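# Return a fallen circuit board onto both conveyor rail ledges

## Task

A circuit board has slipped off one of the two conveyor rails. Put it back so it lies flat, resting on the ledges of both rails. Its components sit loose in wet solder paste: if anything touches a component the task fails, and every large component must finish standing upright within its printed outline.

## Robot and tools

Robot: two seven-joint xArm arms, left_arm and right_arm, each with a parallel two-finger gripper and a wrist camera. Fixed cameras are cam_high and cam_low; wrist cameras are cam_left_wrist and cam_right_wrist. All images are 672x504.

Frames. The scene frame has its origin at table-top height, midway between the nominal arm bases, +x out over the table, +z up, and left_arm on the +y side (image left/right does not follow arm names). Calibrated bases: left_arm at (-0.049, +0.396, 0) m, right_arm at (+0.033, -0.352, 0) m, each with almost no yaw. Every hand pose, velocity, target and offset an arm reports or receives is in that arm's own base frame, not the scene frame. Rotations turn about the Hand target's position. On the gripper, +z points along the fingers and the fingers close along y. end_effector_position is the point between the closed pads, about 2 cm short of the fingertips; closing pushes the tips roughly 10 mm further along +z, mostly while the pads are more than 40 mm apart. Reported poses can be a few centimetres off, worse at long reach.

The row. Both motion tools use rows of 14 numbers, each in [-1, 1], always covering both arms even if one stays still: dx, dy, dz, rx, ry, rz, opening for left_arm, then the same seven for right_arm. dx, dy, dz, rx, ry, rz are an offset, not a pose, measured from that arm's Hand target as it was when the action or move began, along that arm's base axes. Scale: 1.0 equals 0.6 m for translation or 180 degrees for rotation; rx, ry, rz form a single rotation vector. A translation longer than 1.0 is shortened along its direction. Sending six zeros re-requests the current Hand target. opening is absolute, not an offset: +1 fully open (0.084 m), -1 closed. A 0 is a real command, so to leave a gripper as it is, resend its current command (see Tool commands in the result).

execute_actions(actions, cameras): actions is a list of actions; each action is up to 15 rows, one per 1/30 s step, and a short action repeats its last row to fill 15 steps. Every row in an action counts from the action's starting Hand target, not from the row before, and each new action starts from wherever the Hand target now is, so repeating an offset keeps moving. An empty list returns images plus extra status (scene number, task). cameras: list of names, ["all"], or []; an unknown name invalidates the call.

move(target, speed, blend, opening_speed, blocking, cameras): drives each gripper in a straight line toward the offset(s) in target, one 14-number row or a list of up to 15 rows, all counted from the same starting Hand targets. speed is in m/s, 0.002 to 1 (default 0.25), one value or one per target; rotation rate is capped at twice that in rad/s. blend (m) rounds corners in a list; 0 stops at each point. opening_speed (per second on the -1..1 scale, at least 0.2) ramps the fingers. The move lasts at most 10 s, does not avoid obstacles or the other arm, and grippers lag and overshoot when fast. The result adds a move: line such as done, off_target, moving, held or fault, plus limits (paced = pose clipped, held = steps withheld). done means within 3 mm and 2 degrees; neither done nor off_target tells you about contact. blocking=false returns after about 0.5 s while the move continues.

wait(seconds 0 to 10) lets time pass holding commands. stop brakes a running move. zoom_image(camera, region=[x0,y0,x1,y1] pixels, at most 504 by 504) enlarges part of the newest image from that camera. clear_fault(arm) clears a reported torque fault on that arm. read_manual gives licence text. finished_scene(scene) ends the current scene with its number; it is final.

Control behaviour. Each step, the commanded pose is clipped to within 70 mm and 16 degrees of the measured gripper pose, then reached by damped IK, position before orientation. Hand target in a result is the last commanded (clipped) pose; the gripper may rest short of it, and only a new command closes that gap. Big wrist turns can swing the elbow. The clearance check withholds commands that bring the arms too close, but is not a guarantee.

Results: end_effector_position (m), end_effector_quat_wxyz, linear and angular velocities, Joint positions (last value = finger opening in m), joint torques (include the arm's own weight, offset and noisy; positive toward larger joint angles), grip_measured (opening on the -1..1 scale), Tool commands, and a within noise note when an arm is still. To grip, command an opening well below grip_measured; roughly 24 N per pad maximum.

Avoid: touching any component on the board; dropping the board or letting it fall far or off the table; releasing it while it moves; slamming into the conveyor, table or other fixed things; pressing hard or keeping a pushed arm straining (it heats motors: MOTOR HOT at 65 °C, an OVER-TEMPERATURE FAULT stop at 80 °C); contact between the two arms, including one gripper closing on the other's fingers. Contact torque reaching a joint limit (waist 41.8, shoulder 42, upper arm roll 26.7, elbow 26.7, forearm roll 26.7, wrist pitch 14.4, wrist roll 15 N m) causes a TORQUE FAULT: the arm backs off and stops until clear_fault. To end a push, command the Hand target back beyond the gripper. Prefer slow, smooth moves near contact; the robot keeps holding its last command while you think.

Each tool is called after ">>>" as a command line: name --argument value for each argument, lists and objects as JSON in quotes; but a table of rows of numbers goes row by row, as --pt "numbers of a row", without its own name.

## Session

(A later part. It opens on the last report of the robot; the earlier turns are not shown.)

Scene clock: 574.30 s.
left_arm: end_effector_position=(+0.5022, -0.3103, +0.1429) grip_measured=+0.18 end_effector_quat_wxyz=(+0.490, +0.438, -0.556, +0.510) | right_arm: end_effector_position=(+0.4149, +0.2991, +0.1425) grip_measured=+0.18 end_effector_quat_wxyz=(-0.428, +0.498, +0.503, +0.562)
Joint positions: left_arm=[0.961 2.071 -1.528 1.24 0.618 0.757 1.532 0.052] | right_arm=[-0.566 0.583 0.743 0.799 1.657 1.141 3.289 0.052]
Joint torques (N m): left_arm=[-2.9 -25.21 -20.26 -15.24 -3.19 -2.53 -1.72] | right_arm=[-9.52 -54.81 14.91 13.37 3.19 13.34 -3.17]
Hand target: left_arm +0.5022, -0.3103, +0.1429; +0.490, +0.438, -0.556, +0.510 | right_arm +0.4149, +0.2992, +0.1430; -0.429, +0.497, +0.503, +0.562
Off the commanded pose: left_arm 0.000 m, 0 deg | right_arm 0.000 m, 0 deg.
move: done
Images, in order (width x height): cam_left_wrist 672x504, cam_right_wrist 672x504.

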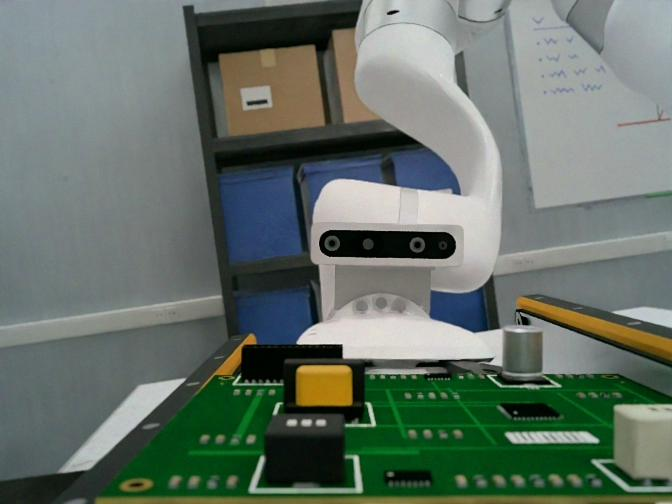

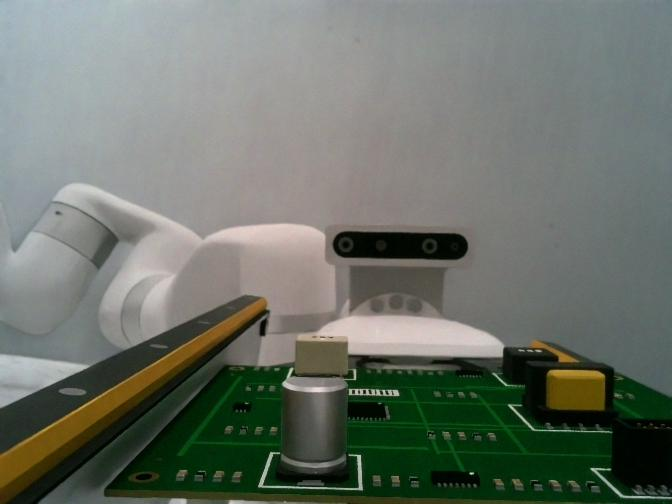

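>>> move --target '[0,0,-0.005,0,0,0,0.19,0,0,-0.006,0,0,0,0.19]' --speed 0.03 --cameras '["all"]'

>>> zoom_image --camera "cam_right_wrist" --region '[0, 250, 300, 504]'

>>> zoom_image --camera "cam_left_wrist" --region '[420, 250, 672, 504]'

>>> zoom_image --camera "cam_high" --region '[310, 90, 450, 310]'

Scene clock: 596.57 s.
left_arm: end_effector_position=(+0.5022, -0.3103, +0.1400) grip_measured=+0.18 end_effector_quat_wxyz=(+0.490, +0.438, -0.556, +0.510) | right_arm: end_effector_position=(+0.4149, +0.2993, +0.1395) grip_measured=+0.18 end_effector_quat_wxyz=(-0.429, +0.497, +0.503, +0.562)
Joint positions: left_arm=[0.962 2.074 -1.525 1.243 0.619 0.758 1.537 0.052] | right_arm=[-0.562 0.595 0.738 0.803 1.654 1.14 3.281 0.052]
Joint torques (N m): left_arm=[2.63 -15.96 -13.82 -7.79 2.56 1.12 1.57] | right_arm=[4.59 -16.85 4.16 9.37 -2.25 1.06 -1.3]
Hand target: left_arm +0.5022, -0.3103, +0.1399; +0.490, +0.438, -0.556, +0.510 | right_arm +0.4149, +0.2992, +0.1394; -0.429, +0.497, +0.503, +0.562
Off the commanded pose: left_arm 0.000 m, 0 deg | right_arm 0.000 m, 0 deg.
move: done

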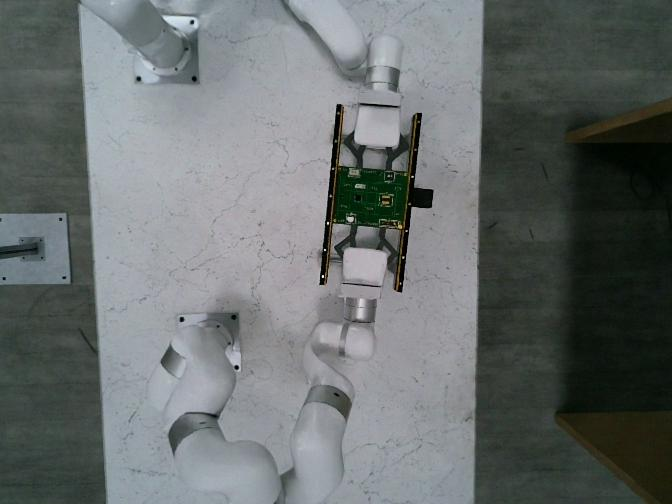

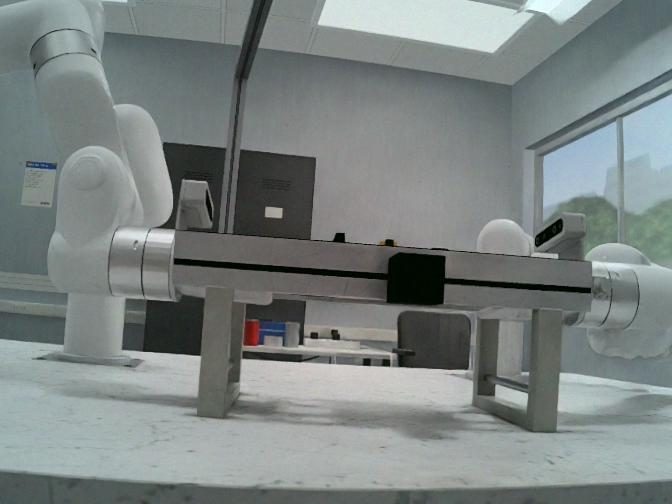

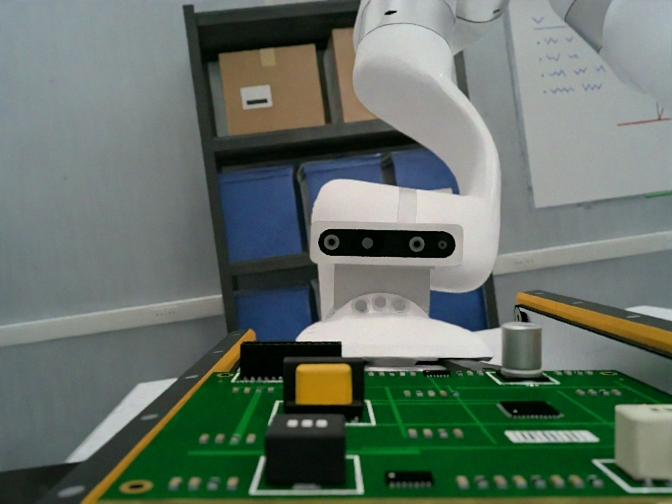

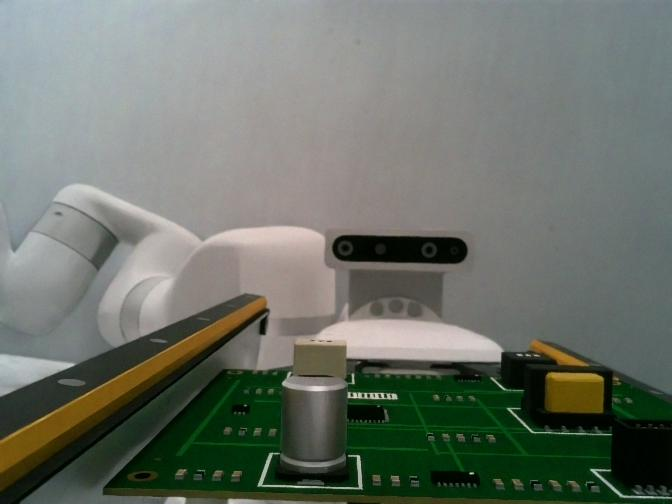

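Scaled by 1.680 from the camera's 672x504 image, which has a finer 960x720 frame.

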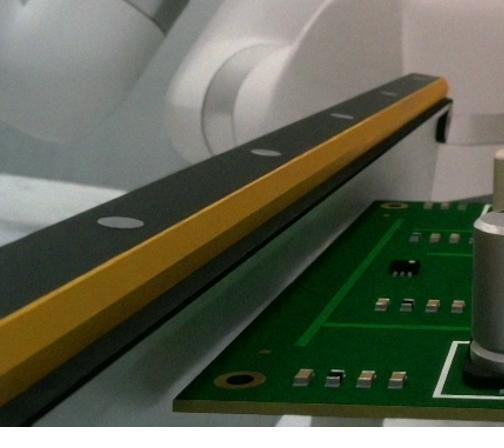

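Scaled by 1.984 from the camera's 672x504 image, which has a finer 960x720 frame.

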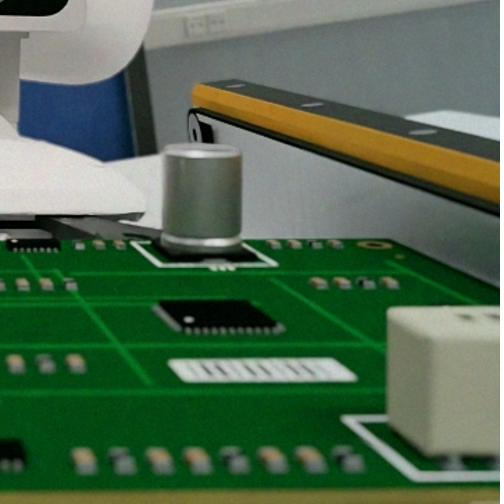

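Scaled by 2.291 from the camera's 672x504 image, which has a finer 960x720 frame.

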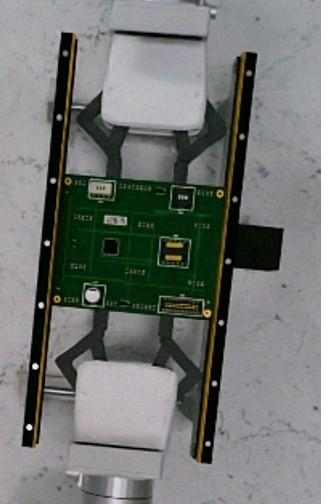

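>>> move --pt "0.0017 -0.0002 0.0017 -0.0017 -0.0166 0 0.19 0.0017 -0.0002 0.0025 -0.0021 -0.0165 0 0.19" --pt "0.01 -0.001 0.0017 -0.0017 -0.0166 0 0.19 0.0099 -0.0013 0.0025 -0.0021 -0.0165 0 0.19" --speed 0.03 --cameras '["all"]'

>>> zoom_image --camera "cam_right_wrist" --region '[0, 250, 300, 504]'

>>> zoom_image --camera "cam_left_wrist" --region '[0, 300, 300, 504]'

>>> zoom_image --camera "cam_high" --region '[320, 150, 430, 248]'

Scene clock: 652.40 s.
left_arm: end_effector_position=(+0.4923, -0.3136, +0.1383) grip_measured=+0.18 end_effector_quat_wxyz=(-0.488, -0.409, +0.581, -0.507) | right_arm: end_effector_position=(+0.4011, +0.2994, +0.1307) grip_measured=+0.17 end_effector_quat_wxyz=(-0.424, +0.495, +0.512, +0.560)
Joint positions: left_arm=[0.948 2.083 -1.54 1.262 0.628 0.825 1.583 0.052] | right_arm=[-0.565 0.593 0.738 0.771 1.654 1.133 3.24 0.051]
Joint torques (N m): left_arm=[-0.52 -20.97 -18.83 -8.35 -0.43 1.35 -0.09] | right_arm=[4.25 -22.76 6.77 -6.2 -9.06 2.41 0.03]
Hand target: left_arm +0.4923, -0.3136, +0.1383; -0.488, -0.409, +0.581, -0.507 (not the last commanded pose) | right_arm +0.4011, +0.2994, +0.1307; -0.424, +0.495, +0.512, +0.560 (not the last commanded pose)
Tool commands: left_gripper/opening=+0.19 right_gripper/opening=+0.19
Off the commanded pose: left_arm 0.016 m, 3 deg | right_arm 0.022 m, 2 deg.
TORQUE FAULT: the external load on joint 6 (wrist pitch) of the left arm reached its load limit, and that arm stopped. TORQUE FAULT: the external load on joint 4 (elbow) of the right arm reached its load limit, and that arm stopped. On each arm, the contact can be on any part of the arm beyond the joint that stopped it, not only on its tool. The stops overlap, and so far they count together as 1 of the actions that you can send in this scene. A torque fault puts only its own arm into a fault stop. Those arms' remaining commands of this call were not run. The hold on each of those joints was moved back by the arms themselves, up to 3 degrees, as the stops began, but on the right arm a joint was then at its load limit, so there every hold on the arm was set where the arm was. The right arm may still press on what stopped it. Those arms are still stopped at the end of this call. While their stops run, those arms, their grippers or tools too, take no new command.
CLEAR FAULT: each arm stays stopped (state 4) until you call clear_fault with its name: clear_fault(arm="left_arm"), clear_fault(arm="right_arm").
End effector pose when the fault began: left_arm: position (+0.5055, -0.3112, +0.1407), quat_wxyz (-0.477, -0.422, +0.568, -0.521) | right_arm: position (+0.4168, +0.2987, +0.1398), quat_wxyz (-0.414, +0.486, +0.516, +0.571)
Joint positions when the fault began: left_arm=[0.948 2.083 -1.54 1.263 0.628 0.774 1.583 0.051] | right_arm=[-0.563 0.593 0.739 0.807 1.651 1.135 3.239 0.052]
move: fault (left_arm, right_arm); path passed 1 of 2 targets

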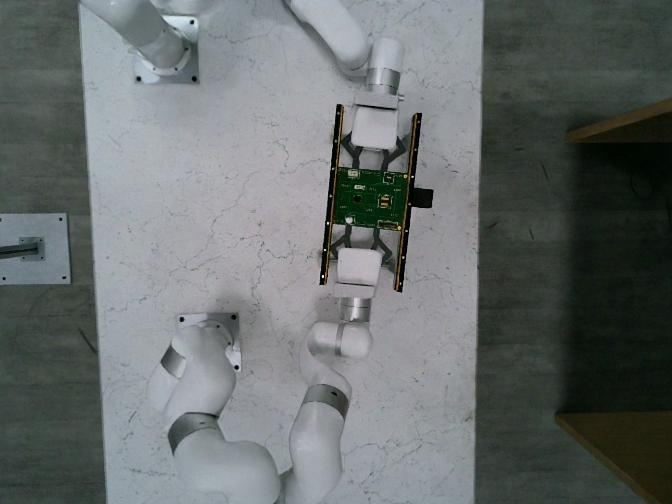

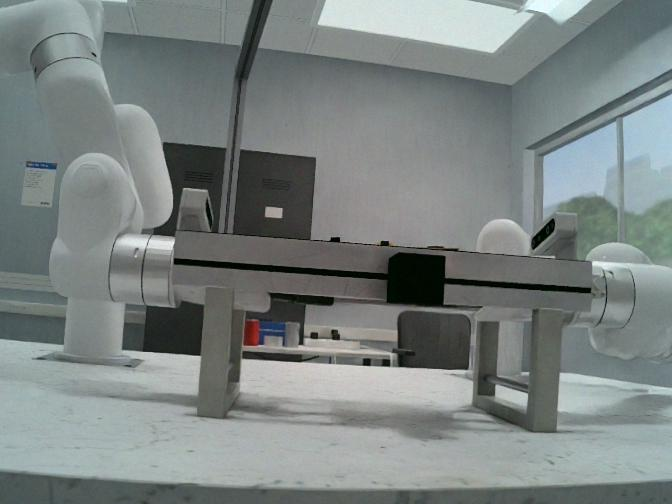

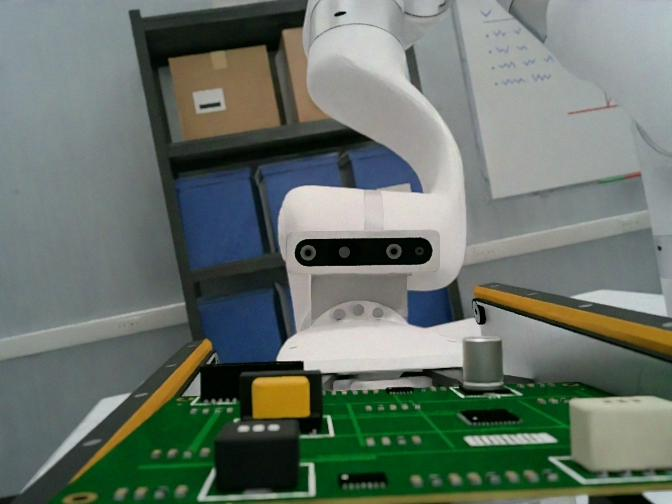

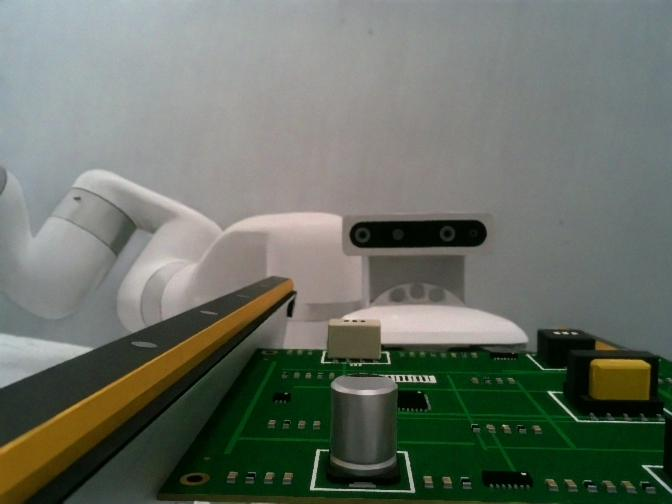

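Scaled by 1.680 from the camera's 672x504 image, which has a finer 960x720 frame.

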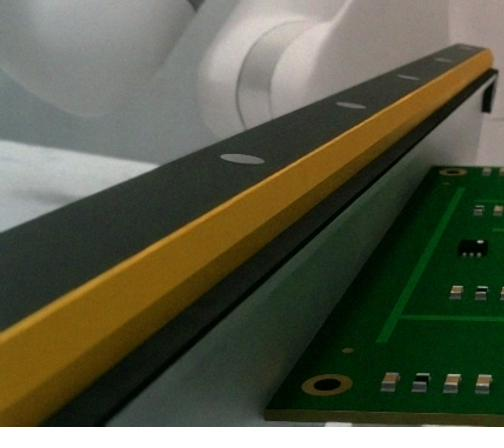

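Scaled by 1.680 from the camera's 672x504 image, which has a finer 960x720 frame.

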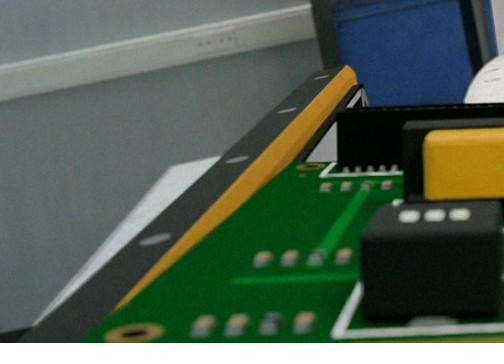

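Scaled by 4.582 from the camera's 672x504 image, which has a finer 960x720 frame.

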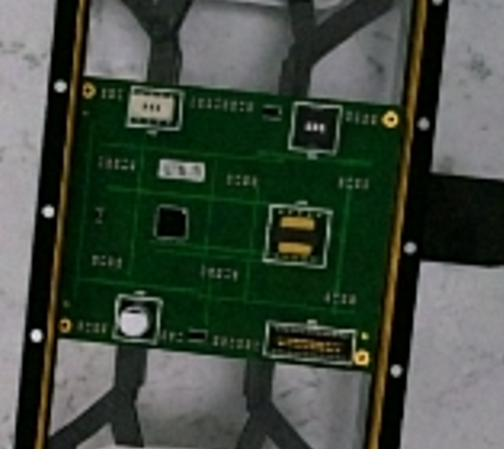

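>>> clear_fault --arm "right_arm"

>>> clear_fault --arm "left_arm" --cameras '["cam_left_wrist","cam_right_wrist"]'

Scene clock: 670.27 s.
left_arm: end_effector_position=(+0.4922, -0.3136, +0.1383) grip_measured=+0.18 end_effector_quat_wxyz=(-0.488, -0.409, +0.581, -0.507) | right_arm: end_effector_position=(+0.4011, +0.2994, +0.1307) grip_measured=+0.17 end_effector_quat_wxyz=(-0.424, +0.495, +0.512, +0.560)
Joint positions: left_arm=[0.948 2.083 -1.54 1.262 0.628 0.825 1.583 0.052] | right_arm=[-0.565 0.593 0.738 0.771 1.654 1.133 3.24 0.051]
Joint torques (N m): left_arm=[-0.36 -21.03 -18.8 -8.34 -0.42 1.33 -0.03] | right_arm=[4.62 -23.04 6.83 -6.25 -9.06 2.5 -0.08]
Hand target: left_arm +0.4922, -0.3136, +0.1383; -0.488, -0.409, +0.581, -0.507 (not the last commanded pose) | right_arm +0.4011, +0.2994, +0.1307; -0.424, +0.495, +0.512, +0.560 (not the last commanded pose)
Tool commands: left_gripper/opening=+0.19 right_gripper/opening=+0.19
Off the commanded pose: left_arm 0.016 m, 3 deg | right_arm 0.022 m, 2 deg.
TORQUE FAULT, CONTINUED: the left arm was still stopped when this call began, by the torque fault of joint 6 (wrist pitch) that an earlier result reported. The call counts as one of the actions that you can send in this scene. That arm is still stopped at the end of this call. While its stop runs, that arm, its gripper or tool too, takes no new command.
TORQUE FAULT, CONTINUED: the right arm's stop, for the torque fault of joint 4 (elbow) that an earlier result reported, is over. The hold on joint 4 (elbow) of that arm was moved back by the arm itself, up to 3 degrees, as the stop began, but a joint of that arm was then at its load limit, so every hold on that arm was set where that arm was. That arm's target is now where it stood when the stop ended, not its last command. That arm's gripper keeps its grip as last carried out, and that arm accepts commands again: back off and push less far.
CLEAR FAULT: your call cleared the right arm's torque fault. If a joint's load stays at its limit, that arm stops again at once.
CLEAR FAULT: the left arm stays stopped (state 4) until you call clear_fault(arm="left_arm").

Scene clock: 670.30 s.
left_arm: end_effector_position=(+0.4922, -0.3136, +0.1383) grip_measured=+0.18 end_effector_quat_wxyz=(-0.488, -0.409, +0.581, -0.507) | right_arm: end_effector_position=(+0.4014, +0.2993, +0.1308) grip_measured=+0.17 end_effector_quat_wxyz=(-0.424, +0.495, +0.512, +0.560) end_effector_velocity=(+0.005, -0.001, +0.002) end_effector_angular_velocity=(+0.001, -0.007, -0.006)
Joint positions: left_arm=[0.948 2.083 -1.54 1.262 0.628 0.825 1.583 0.052] | right_arm=[-0.565 0.593 0.738 0.771 1.655 1.133 3.24 0.052]
Joint velocities: left_arm=[within noise] | right_arm=[0 0 0 0.009 0.002 0 0 0]
Joint torques (N m): left_arm=[-0.05 -21.09 -17.02 -11.68 -0.35 -0.68 -0.03] | right_arm=[0.28 -25.63 5.92 -2.03 -4.86 2.3 0]
Hand target: left_arm +0.4922, -0.3136, +0.1383; -0.488, -0.409, +0.581, -0.507 (not the last commanded pose) | right_arm +0.4011, +0.2994, +0.1307; -0.424, +0.495, +0.512, +0.560 (not the last commanded pose)
Tool commands: left_gripper/opening=+0.19 right_gripper/opening=+0.19
Off the commanded pose: left_arm 0.016 m, 3 deg | right_arm 0.022 m, 2 deg.
TORQUE FAULT, CONTINUED: the left arm's stop, for the torque fault of joint 6 (wrist pitch) that an earlier result reported, is over. The call counts as one of the actions that you can send in this scene. The hold on joint 6 (wrist pitch) of that arm was moved back by the arm itself, up to 3 degrees, as the stop began. That arm's target is now where it stood when the stop ended, not its last command. That arm's gripper keeps its grip as last carried out, and that arm accepts commands again: back off and push less far.
CLEAR FAULT: your call cleared the left arm's torque fault. If a joint's load stays at its limit, that arm stops again at once.
Images, in order (width x height): cam_left_wrist 672x504, cam_right_wrist 672x504.

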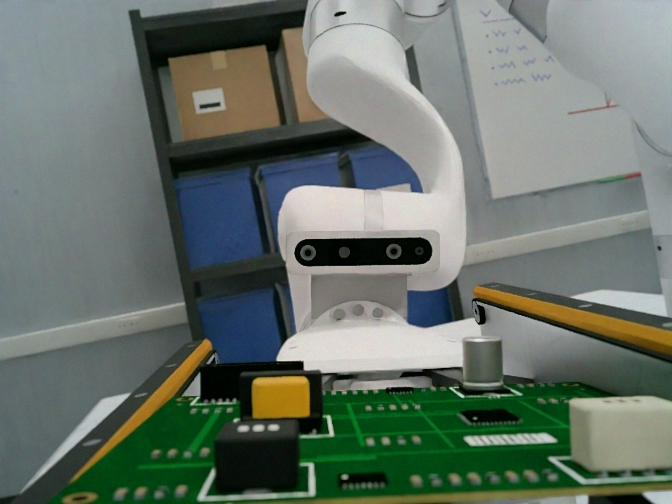

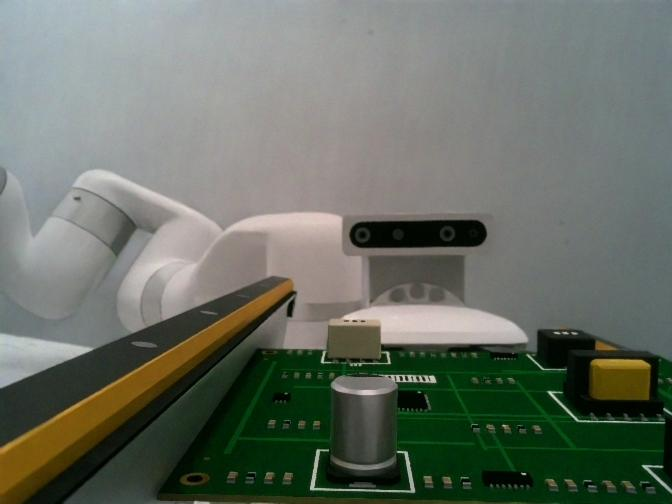

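>>> move --pt "0.015 0.0047 0.0008 -0.003 0 0.0169 0.19 0.0215 0 0 0.0029 -0.0125 -0.0022 0.19" --pt "0.015 0.0047 0 -0.003 0 0.0169 0.19 0.0215 0 0.01 0.0029 -0.0125 -0.0022 0.19" --speed 0.03 --cameras '["cam_high","cam_left_wrist","cam_right_wrist"]'

>>> zoom_image --camera "cam_high" --region '[320, 150, 430, 248]'

Scene clock: 760.13 s.
left_arm: end_effector_position=(+0.5013, -0.3108, +0.1383) grip_measured=+0.18 end_effector_quat_wxyz=(-0.476, -0.422, +0.568, -0.522) | right_arm: end_effector_position=(+0.4140, +0.2994, +0.1367) grip_measured=+0.18 end_effector_quat_wxyz=(-0.414, +0.484, +0.516, +0.573)
Joint positions: left_arm=[0.963 2.095 -1.531 1.245 0.645 0.769 1.578 0.052] | right_arm=[-0.561 0.605 0.737 0.804 1.651 1.137 3.222 0.052]
Joint torques (N m): left_arm=[2.77 -15.94 -14.14 -8.15 2.46 -0.44 1.23] | right_arm=[-5.16 -36.11 8.12 4.64 3.46 3.74 1.23]
Hand target: left_arm +0.5012, -0.3108, +0.1383; -0.476, -0.422, +0.568, -0.522 | right_arm +0.4140, +0.2994, +0.1367; -0.414, +0.484, +0.516, +0.573
Off the commanded pose: left_arm 0.000 m, 0 deg | right_arm 0.000 m, 0 deg.
move: done
Images, in order (width x height): cam_high 672x504, cam_left_wrist 672x504, cam_right_wrist 672x504.

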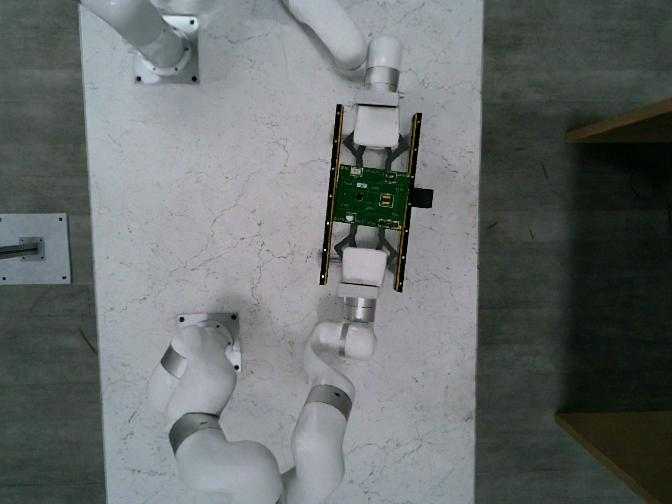

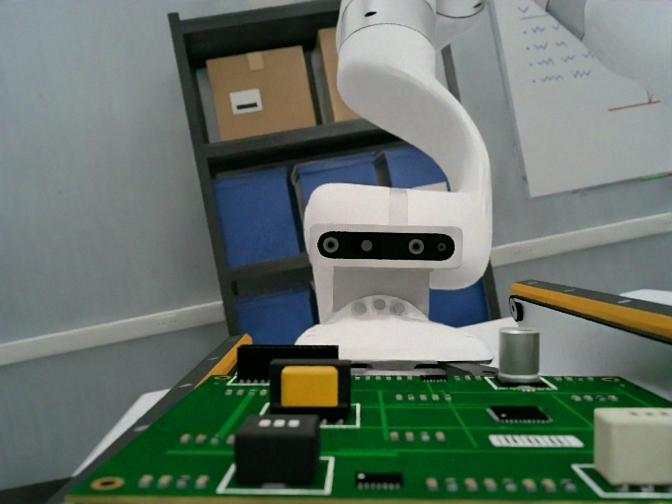

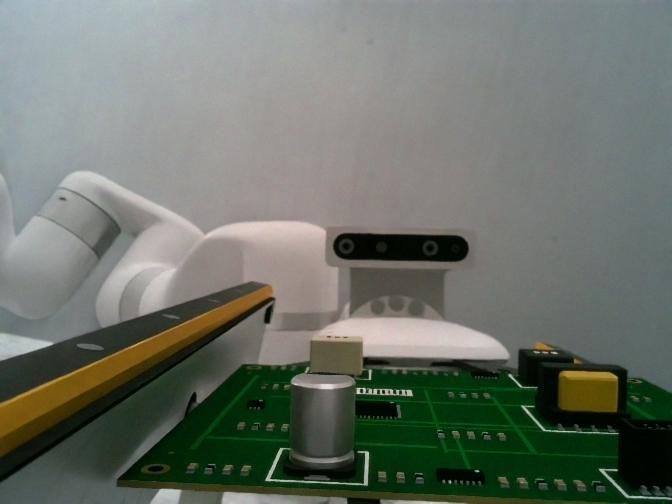

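Scaled by 4.582 from the camera's 672x504 image, which has a finer 960x720 frame.

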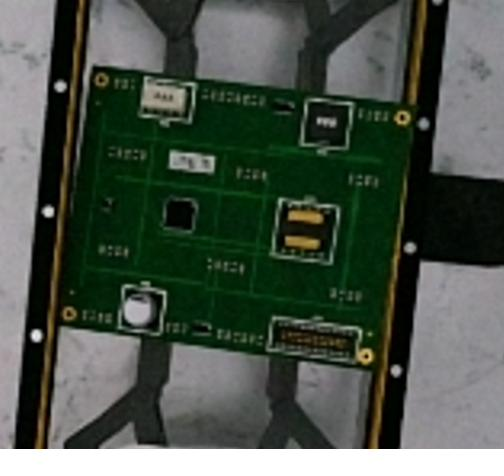

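>>> move --target '[0,0,0,0,0,0,-0.52,0,0,0,0,0,0,-0.52]' --opening_speed 0.3 --cameras '["cam_high","cam_left_wrist","cam_right_wrist"]'

>>> zoom_image --camera "cam_high" --region '[310, 90, 450, 310]'

Scene clock: 772.30 s.
left_arm: end_effector_position=(+0.5012, -0.3108, +0.1383) grip_measured=-0.54 end_effector_quat_wxyz=(-0.476, -0.422, +0.568, -0.522) | right_arm: end_effector_position=(+0.4140, +0.2994, +0.1367) grip_measured=-0.54 end_effector_quat_wxyz=(-0.414, +0.484, +0.516, +0.573)
Joint positions: left_arm=[0.963 2.095 -1.531 1.246 0.645 0.77 1.578 0.02] | right_arm=[-0.561 0.605 0.737 0.804 1.651 1.137 3.222 0.02]
Joint torques (N m): left_arm=[1.19 -15.86 -19.29 -9.03 2.47 0.8 1.4] | right_arm=[-4.42 -34.81 8.06 4.76 2.51 3.67 1.08]
Hand target: left_arm +0.5012, -0.3108, +0.1383; -0.476, -0.422, +0.568, -0.522 | right_arm +0.4140, +0.2994, +0.1367; -0.414, +0.484, +0.516, +0.573
Off the commanded pose: left_arm 0.000 m, 0 deg | right_arm 0.000 m, 0 deg.
move: done
Images, in order (width x height): cam_high 672x504, cam_left_wrist 672x504, cam_right_wrist 672x504.

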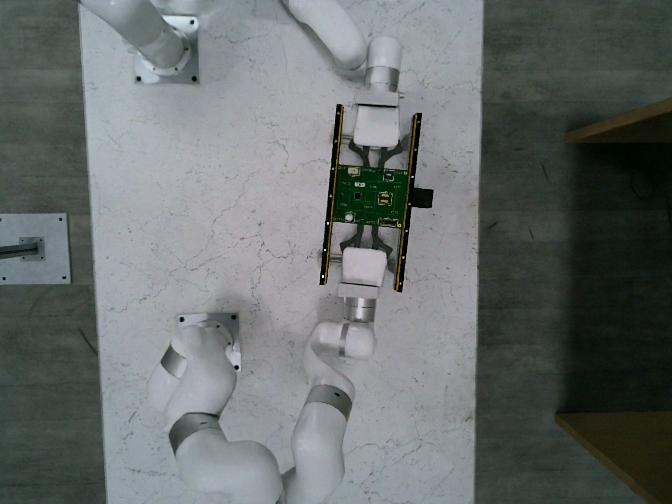

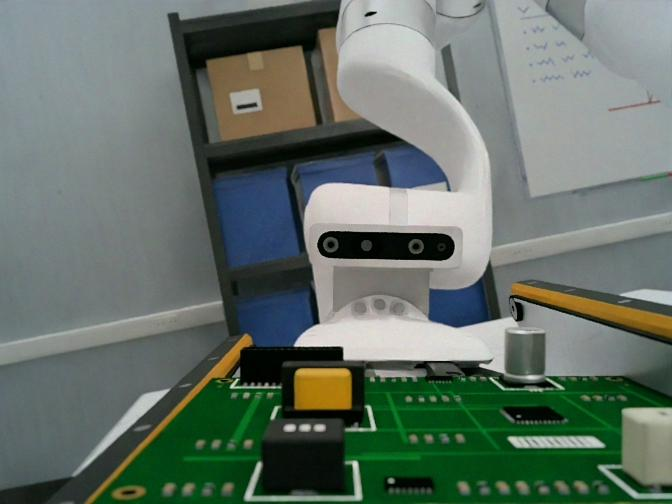

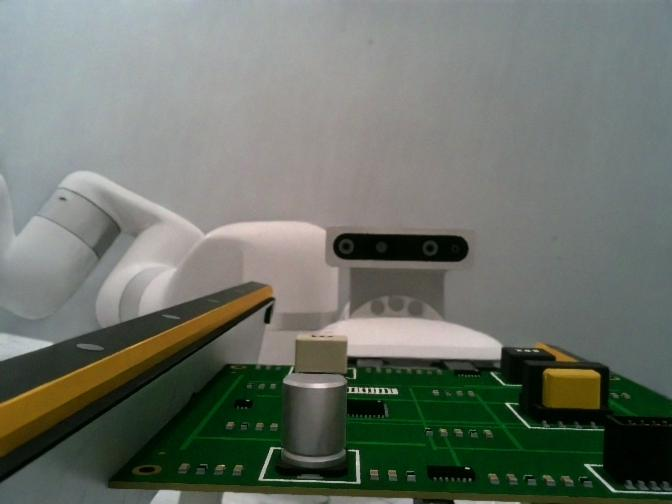

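Scaled by 2.291 from the camera's 672x504 image, which has a finer 960x720 frame.

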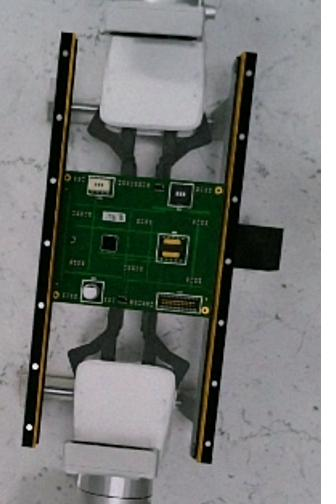

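>>> move --pt "0 0 0.007 0 0 0 -0.52 0 0 0.0097 0 0 0 -0.52" --pt "0.01 -0.001 0.007 0 0 0 -0.52 0.01 -0.0013 0.0097 0 0 0 -0.52" --speed 0.03 --cameras '["cam_high","cam_left_wrist","cam_right_wrist"]'

>>> zoom_image --camera "cam_high" --region '[320, 150, 430, 248]'

>>> zoom_image --camera "cam_right_wrist" --region '[0, 250, 300, 504]'

Scene clock: 790.30 s.
left_arm: end_effector_position=(+0.5072, -0.3114, +0.1425) grip_measured=-0.54 end_effector_quat_wxyz=(-0.476, -0.422, +0.568, -0.522) | right_arm: end_effector_position=(+0.4200, +0.2986, +0.1425) grip_measured=-0.54 end_effector_quat_wxyz=(-0.414, +0.484, +0.516, +0.573)
Joint positions: left_arm=[0.943 2.088 -1.549 1.267 0.637 0.776 1.575 0.02] | right_arm=[-0.563 0.595 0.74 0.817 1.647 1.139 3.245 0.02]
Joint torques (N m): left_arm=[-2.94 -25.63 -20.14 -8.4 -3.17 1.16 1.62] | right_arm=[4.52 -17.01 4.18 9.31 -2.18 1.27 1.33]
Hand target: left_arm +0.5072, -0.3114, +0.1425; -0.476, -0.422, +0.568, -0.522 | right_arm +0.4200, +0.2986, +0.1425; -0.414, +0.484, +0.516, +0.573
Off the commanded pose: left_arm 0.000 m, 0 deg | right_arm 0.000 m, 0 deg.
move: done
Images, in order (width x height): cam_high 672x504, cam_left_wrist 672x504, cam_right_wrist 672x504.

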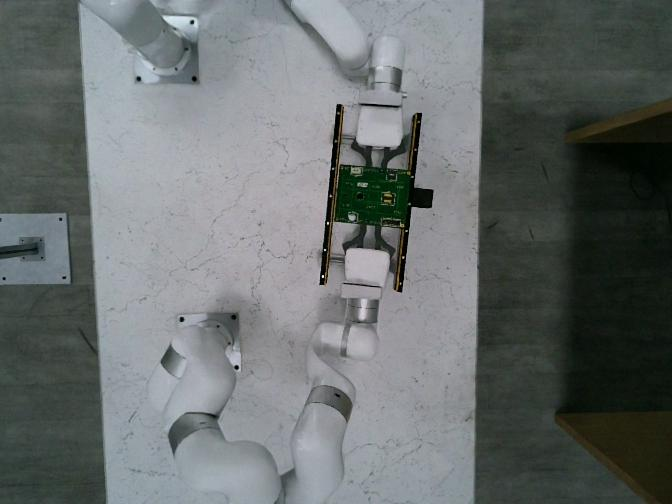

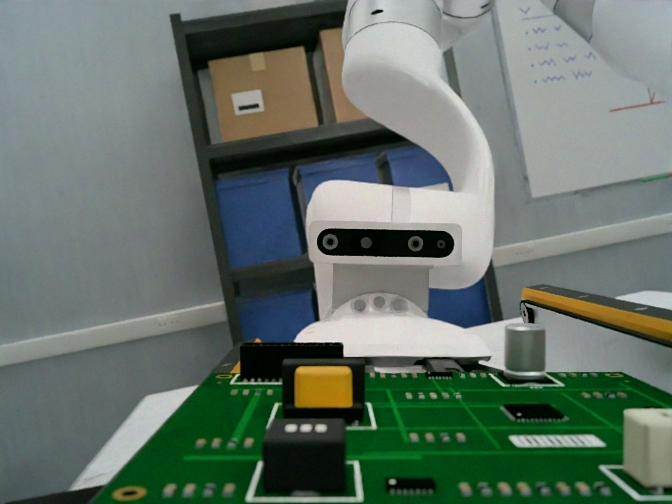

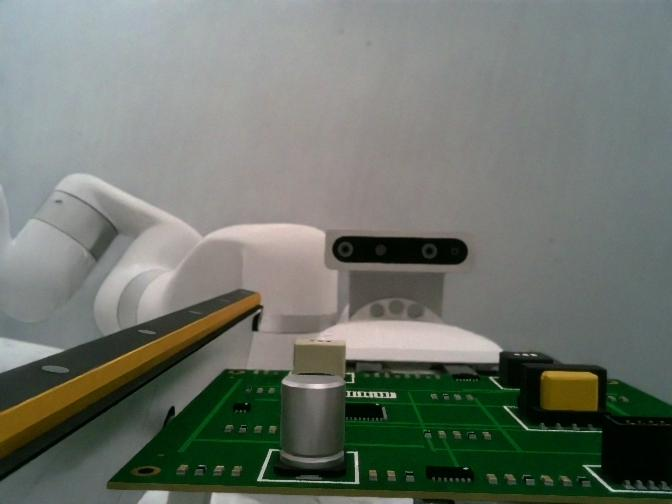

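Scaled by 4.582 from the camera's 672x504 image, which has a finer 960x720 frame.

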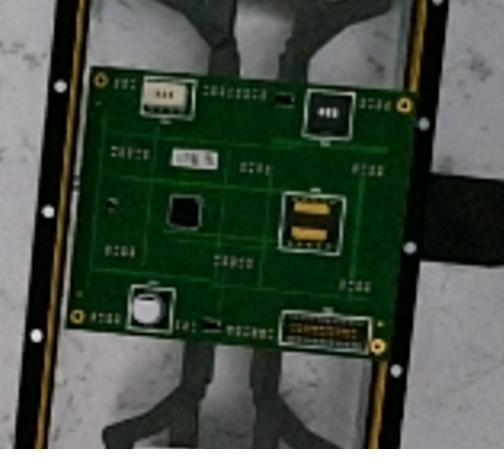

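Scaled by 1.680 from the camera's 672x504 image, which has a finer 960x720 frame.

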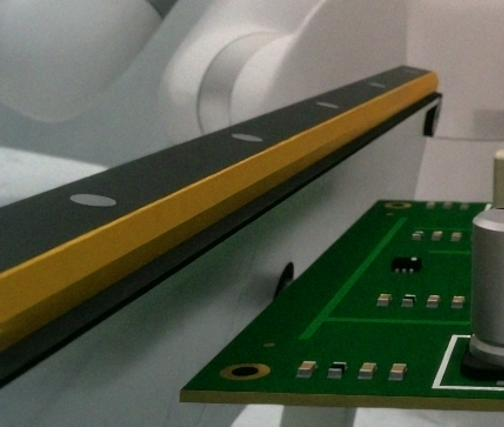

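>>> move --target '[0,0,0.035,0,0,0,-0.52,0,0,0.035,0,0,0,-0.52]' --speed 0.04 --cameras '["cam_high","cam_left_wrist","cam_right_wrist"]'

>>> zoom_image --camera "cam_high" --region '[320, 150, 430, 248]'

Scene clock: 804.47 s.
left_arm: end_effector_position=(+0.5072, -0.3114, +0.1635) grip_measured=-0.54 end_effector_quat_wxyz=(-0.476, -0.422, +0.568, -0.522) | right_arm: end_effector_position=(+0.4200, +0.2986, +0.1635) grip_measured=-0.54 end_effector_quat_wxyz=(-0.414, +0.484, +0.516, +0.573)
Joint positions: left_arm=[0.939 2.061 -1.574 1.247 0.631 0.765 1.539 0.02] | right_arm=[-0.587 0.524 0.769 0.796 1.664 1.156 3.291 0.02]
Joint torques (N m): left_arm=[-2.79 -25.93 -20.33 -15.04 -3.09 -2.67 -1.71] | right_arm=[-5.34 -34.29 7.56 5.48 3.6 3.73 1.19]
Hand target: left_arm +0.5072, -0.3114, +0.1635; -0.476, -0.422, +0.568, -0.522 | right_arm +0.4200, +0.2986, +0.1635; -0.414, +0.484, +0.516, +0.573
Off the commanded pose: left_arm 0.000 m, 0 deg | right_arm 0.000 m, 0 deg.
move: done
Images, in order (width x height): cam_high 672x504, cam_left_wrist 672x504, cam_right_wrist 672x504.

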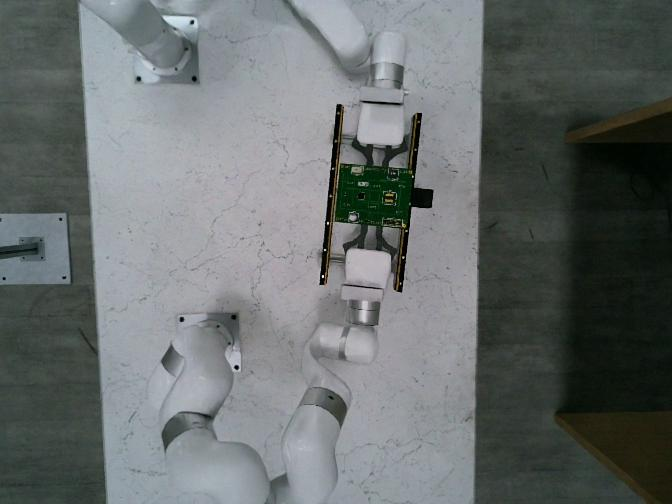

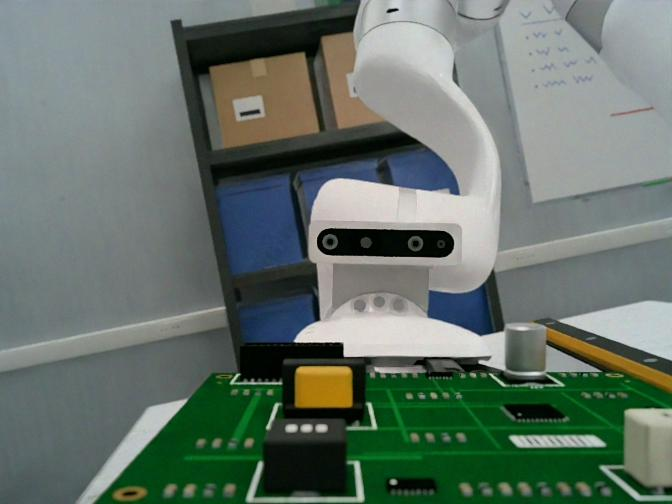

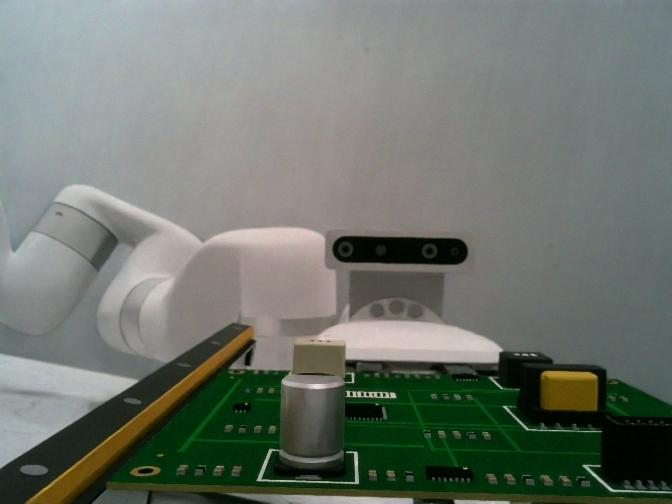

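Scaled by 4.582 from the camera's 672x504 image, which has a finer 960x720 frame.

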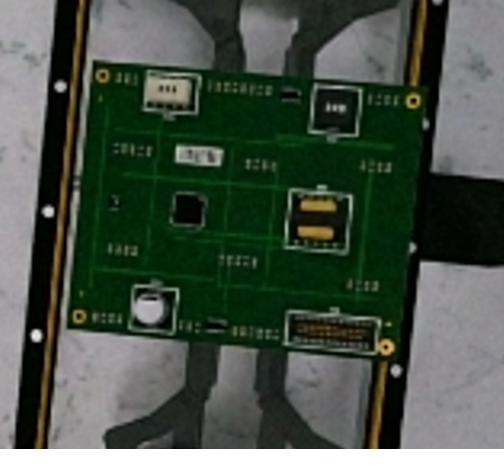

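>>> move --target '[-0.0083,0.0008,0.005,0.0061,0.0608,0,-0.52,-0.0083,0.0011,0.005,0.0078,0.0606,0,-0.52]' --speed 0.05 --cameras '["cam_high","cam_low","cam_left_wrist","cam_right_wrist"]'

>>> zoom_image --camera "cam_high" --region '[320, 150, 430, 248]'

>>> zoom_image --camera "cam_right_wrist" --region '[0, 250, 336, 504]'

>>> zoom_image --camera "cam_left_wrist" --region '[0, 250, 336, 504]'

Scene clock: 821.03 s.
left_arm: end_effector_position=(+0.5023, -0.3109, +0.1665) grip_measured=-0.54 end_effector_quat_wxyz=(+0.524, +0.474, -0.525, +0.474) | right_arm: end_effector_position=(+0.4151, +0.2993, +0.1665) grip_measured=-0.54 end_effector_quat_wxyz=(-0.467, +0.531, +0.467, +0.531)
Joint positions: left_arm=[0.954 2.021 -1.549 1.218 0.581 0.735 1.372 0.02] | right_arm=[-0.598 0.505 0.783 0.778 1.673 1.16 3.482 0.02]
Joint torques (N m): left_arm=[2.61 -25.4 -14.22 -14.29 -3.02 -2.6 -1.6] | right_arm=[-5.13 -34.18 7.55 5.38 3.32 3.84 1.13]
Hand target: left_arm +0.5023, -0.3109, +0.1665; +0.524, +0.474, -0.525, +0.474 | right_arm +0.4151, +0.2993, +0.1665; -0.467, +0.531, +0.467, +0.531
Off the commanded pose: left_arm 0.000 m, 0 deg | right_arm 0.000 m, 0 deg.
move: done

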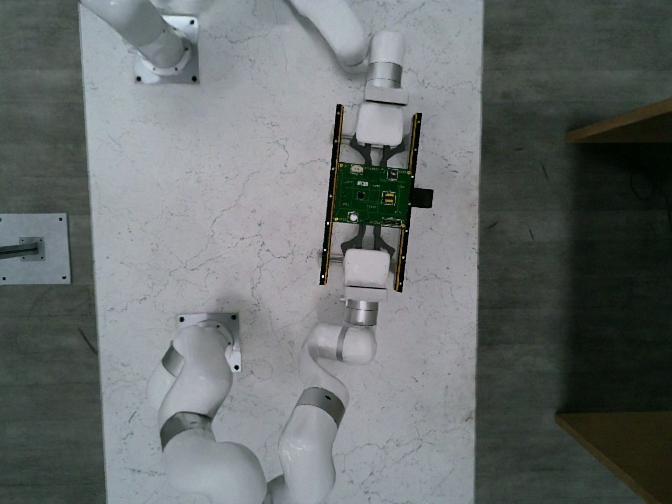

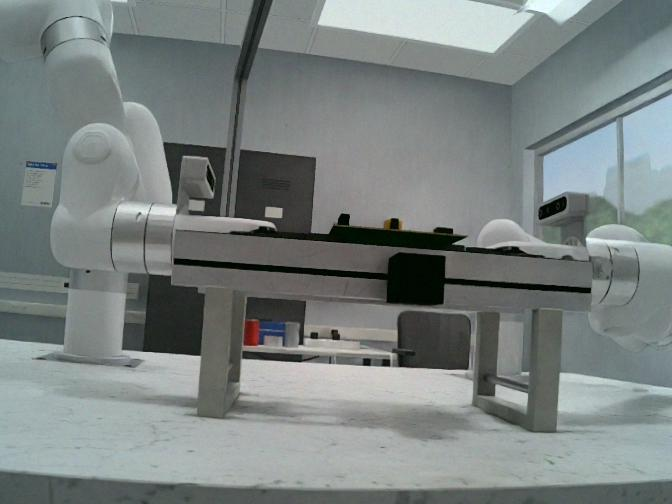

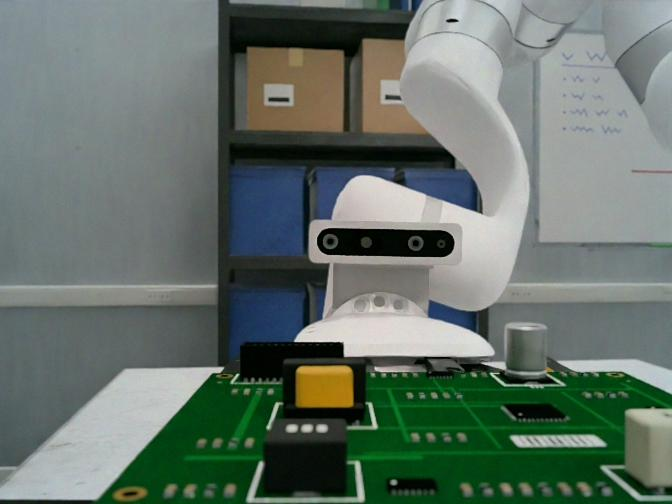

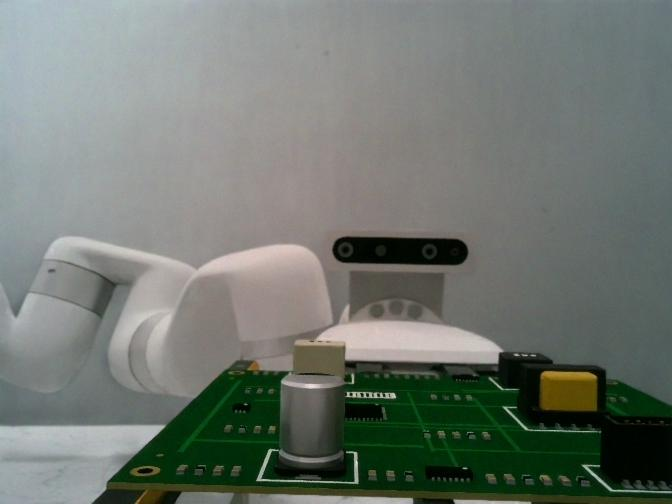

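Scaled by 4.582 from the camera's 672x504 image, which has a finer 960x720 frame.

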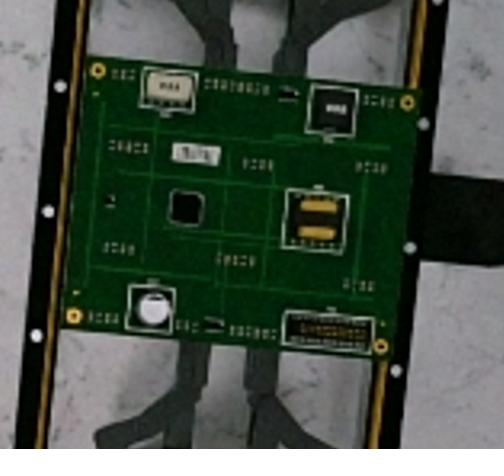

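Scaled by 1.500 from the camera's 672x504 image, which has a finer 960x720 frame.

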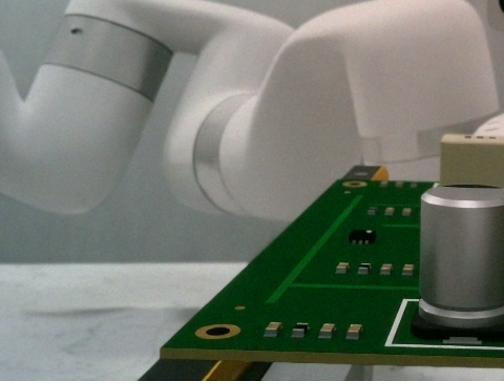

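Scaled by 1.500 from the camera's 672x504 image, which has a finer 960x720 frame.

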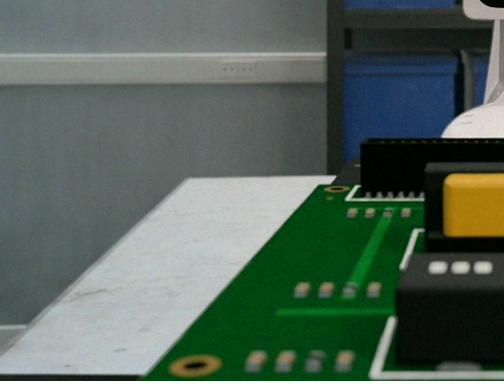

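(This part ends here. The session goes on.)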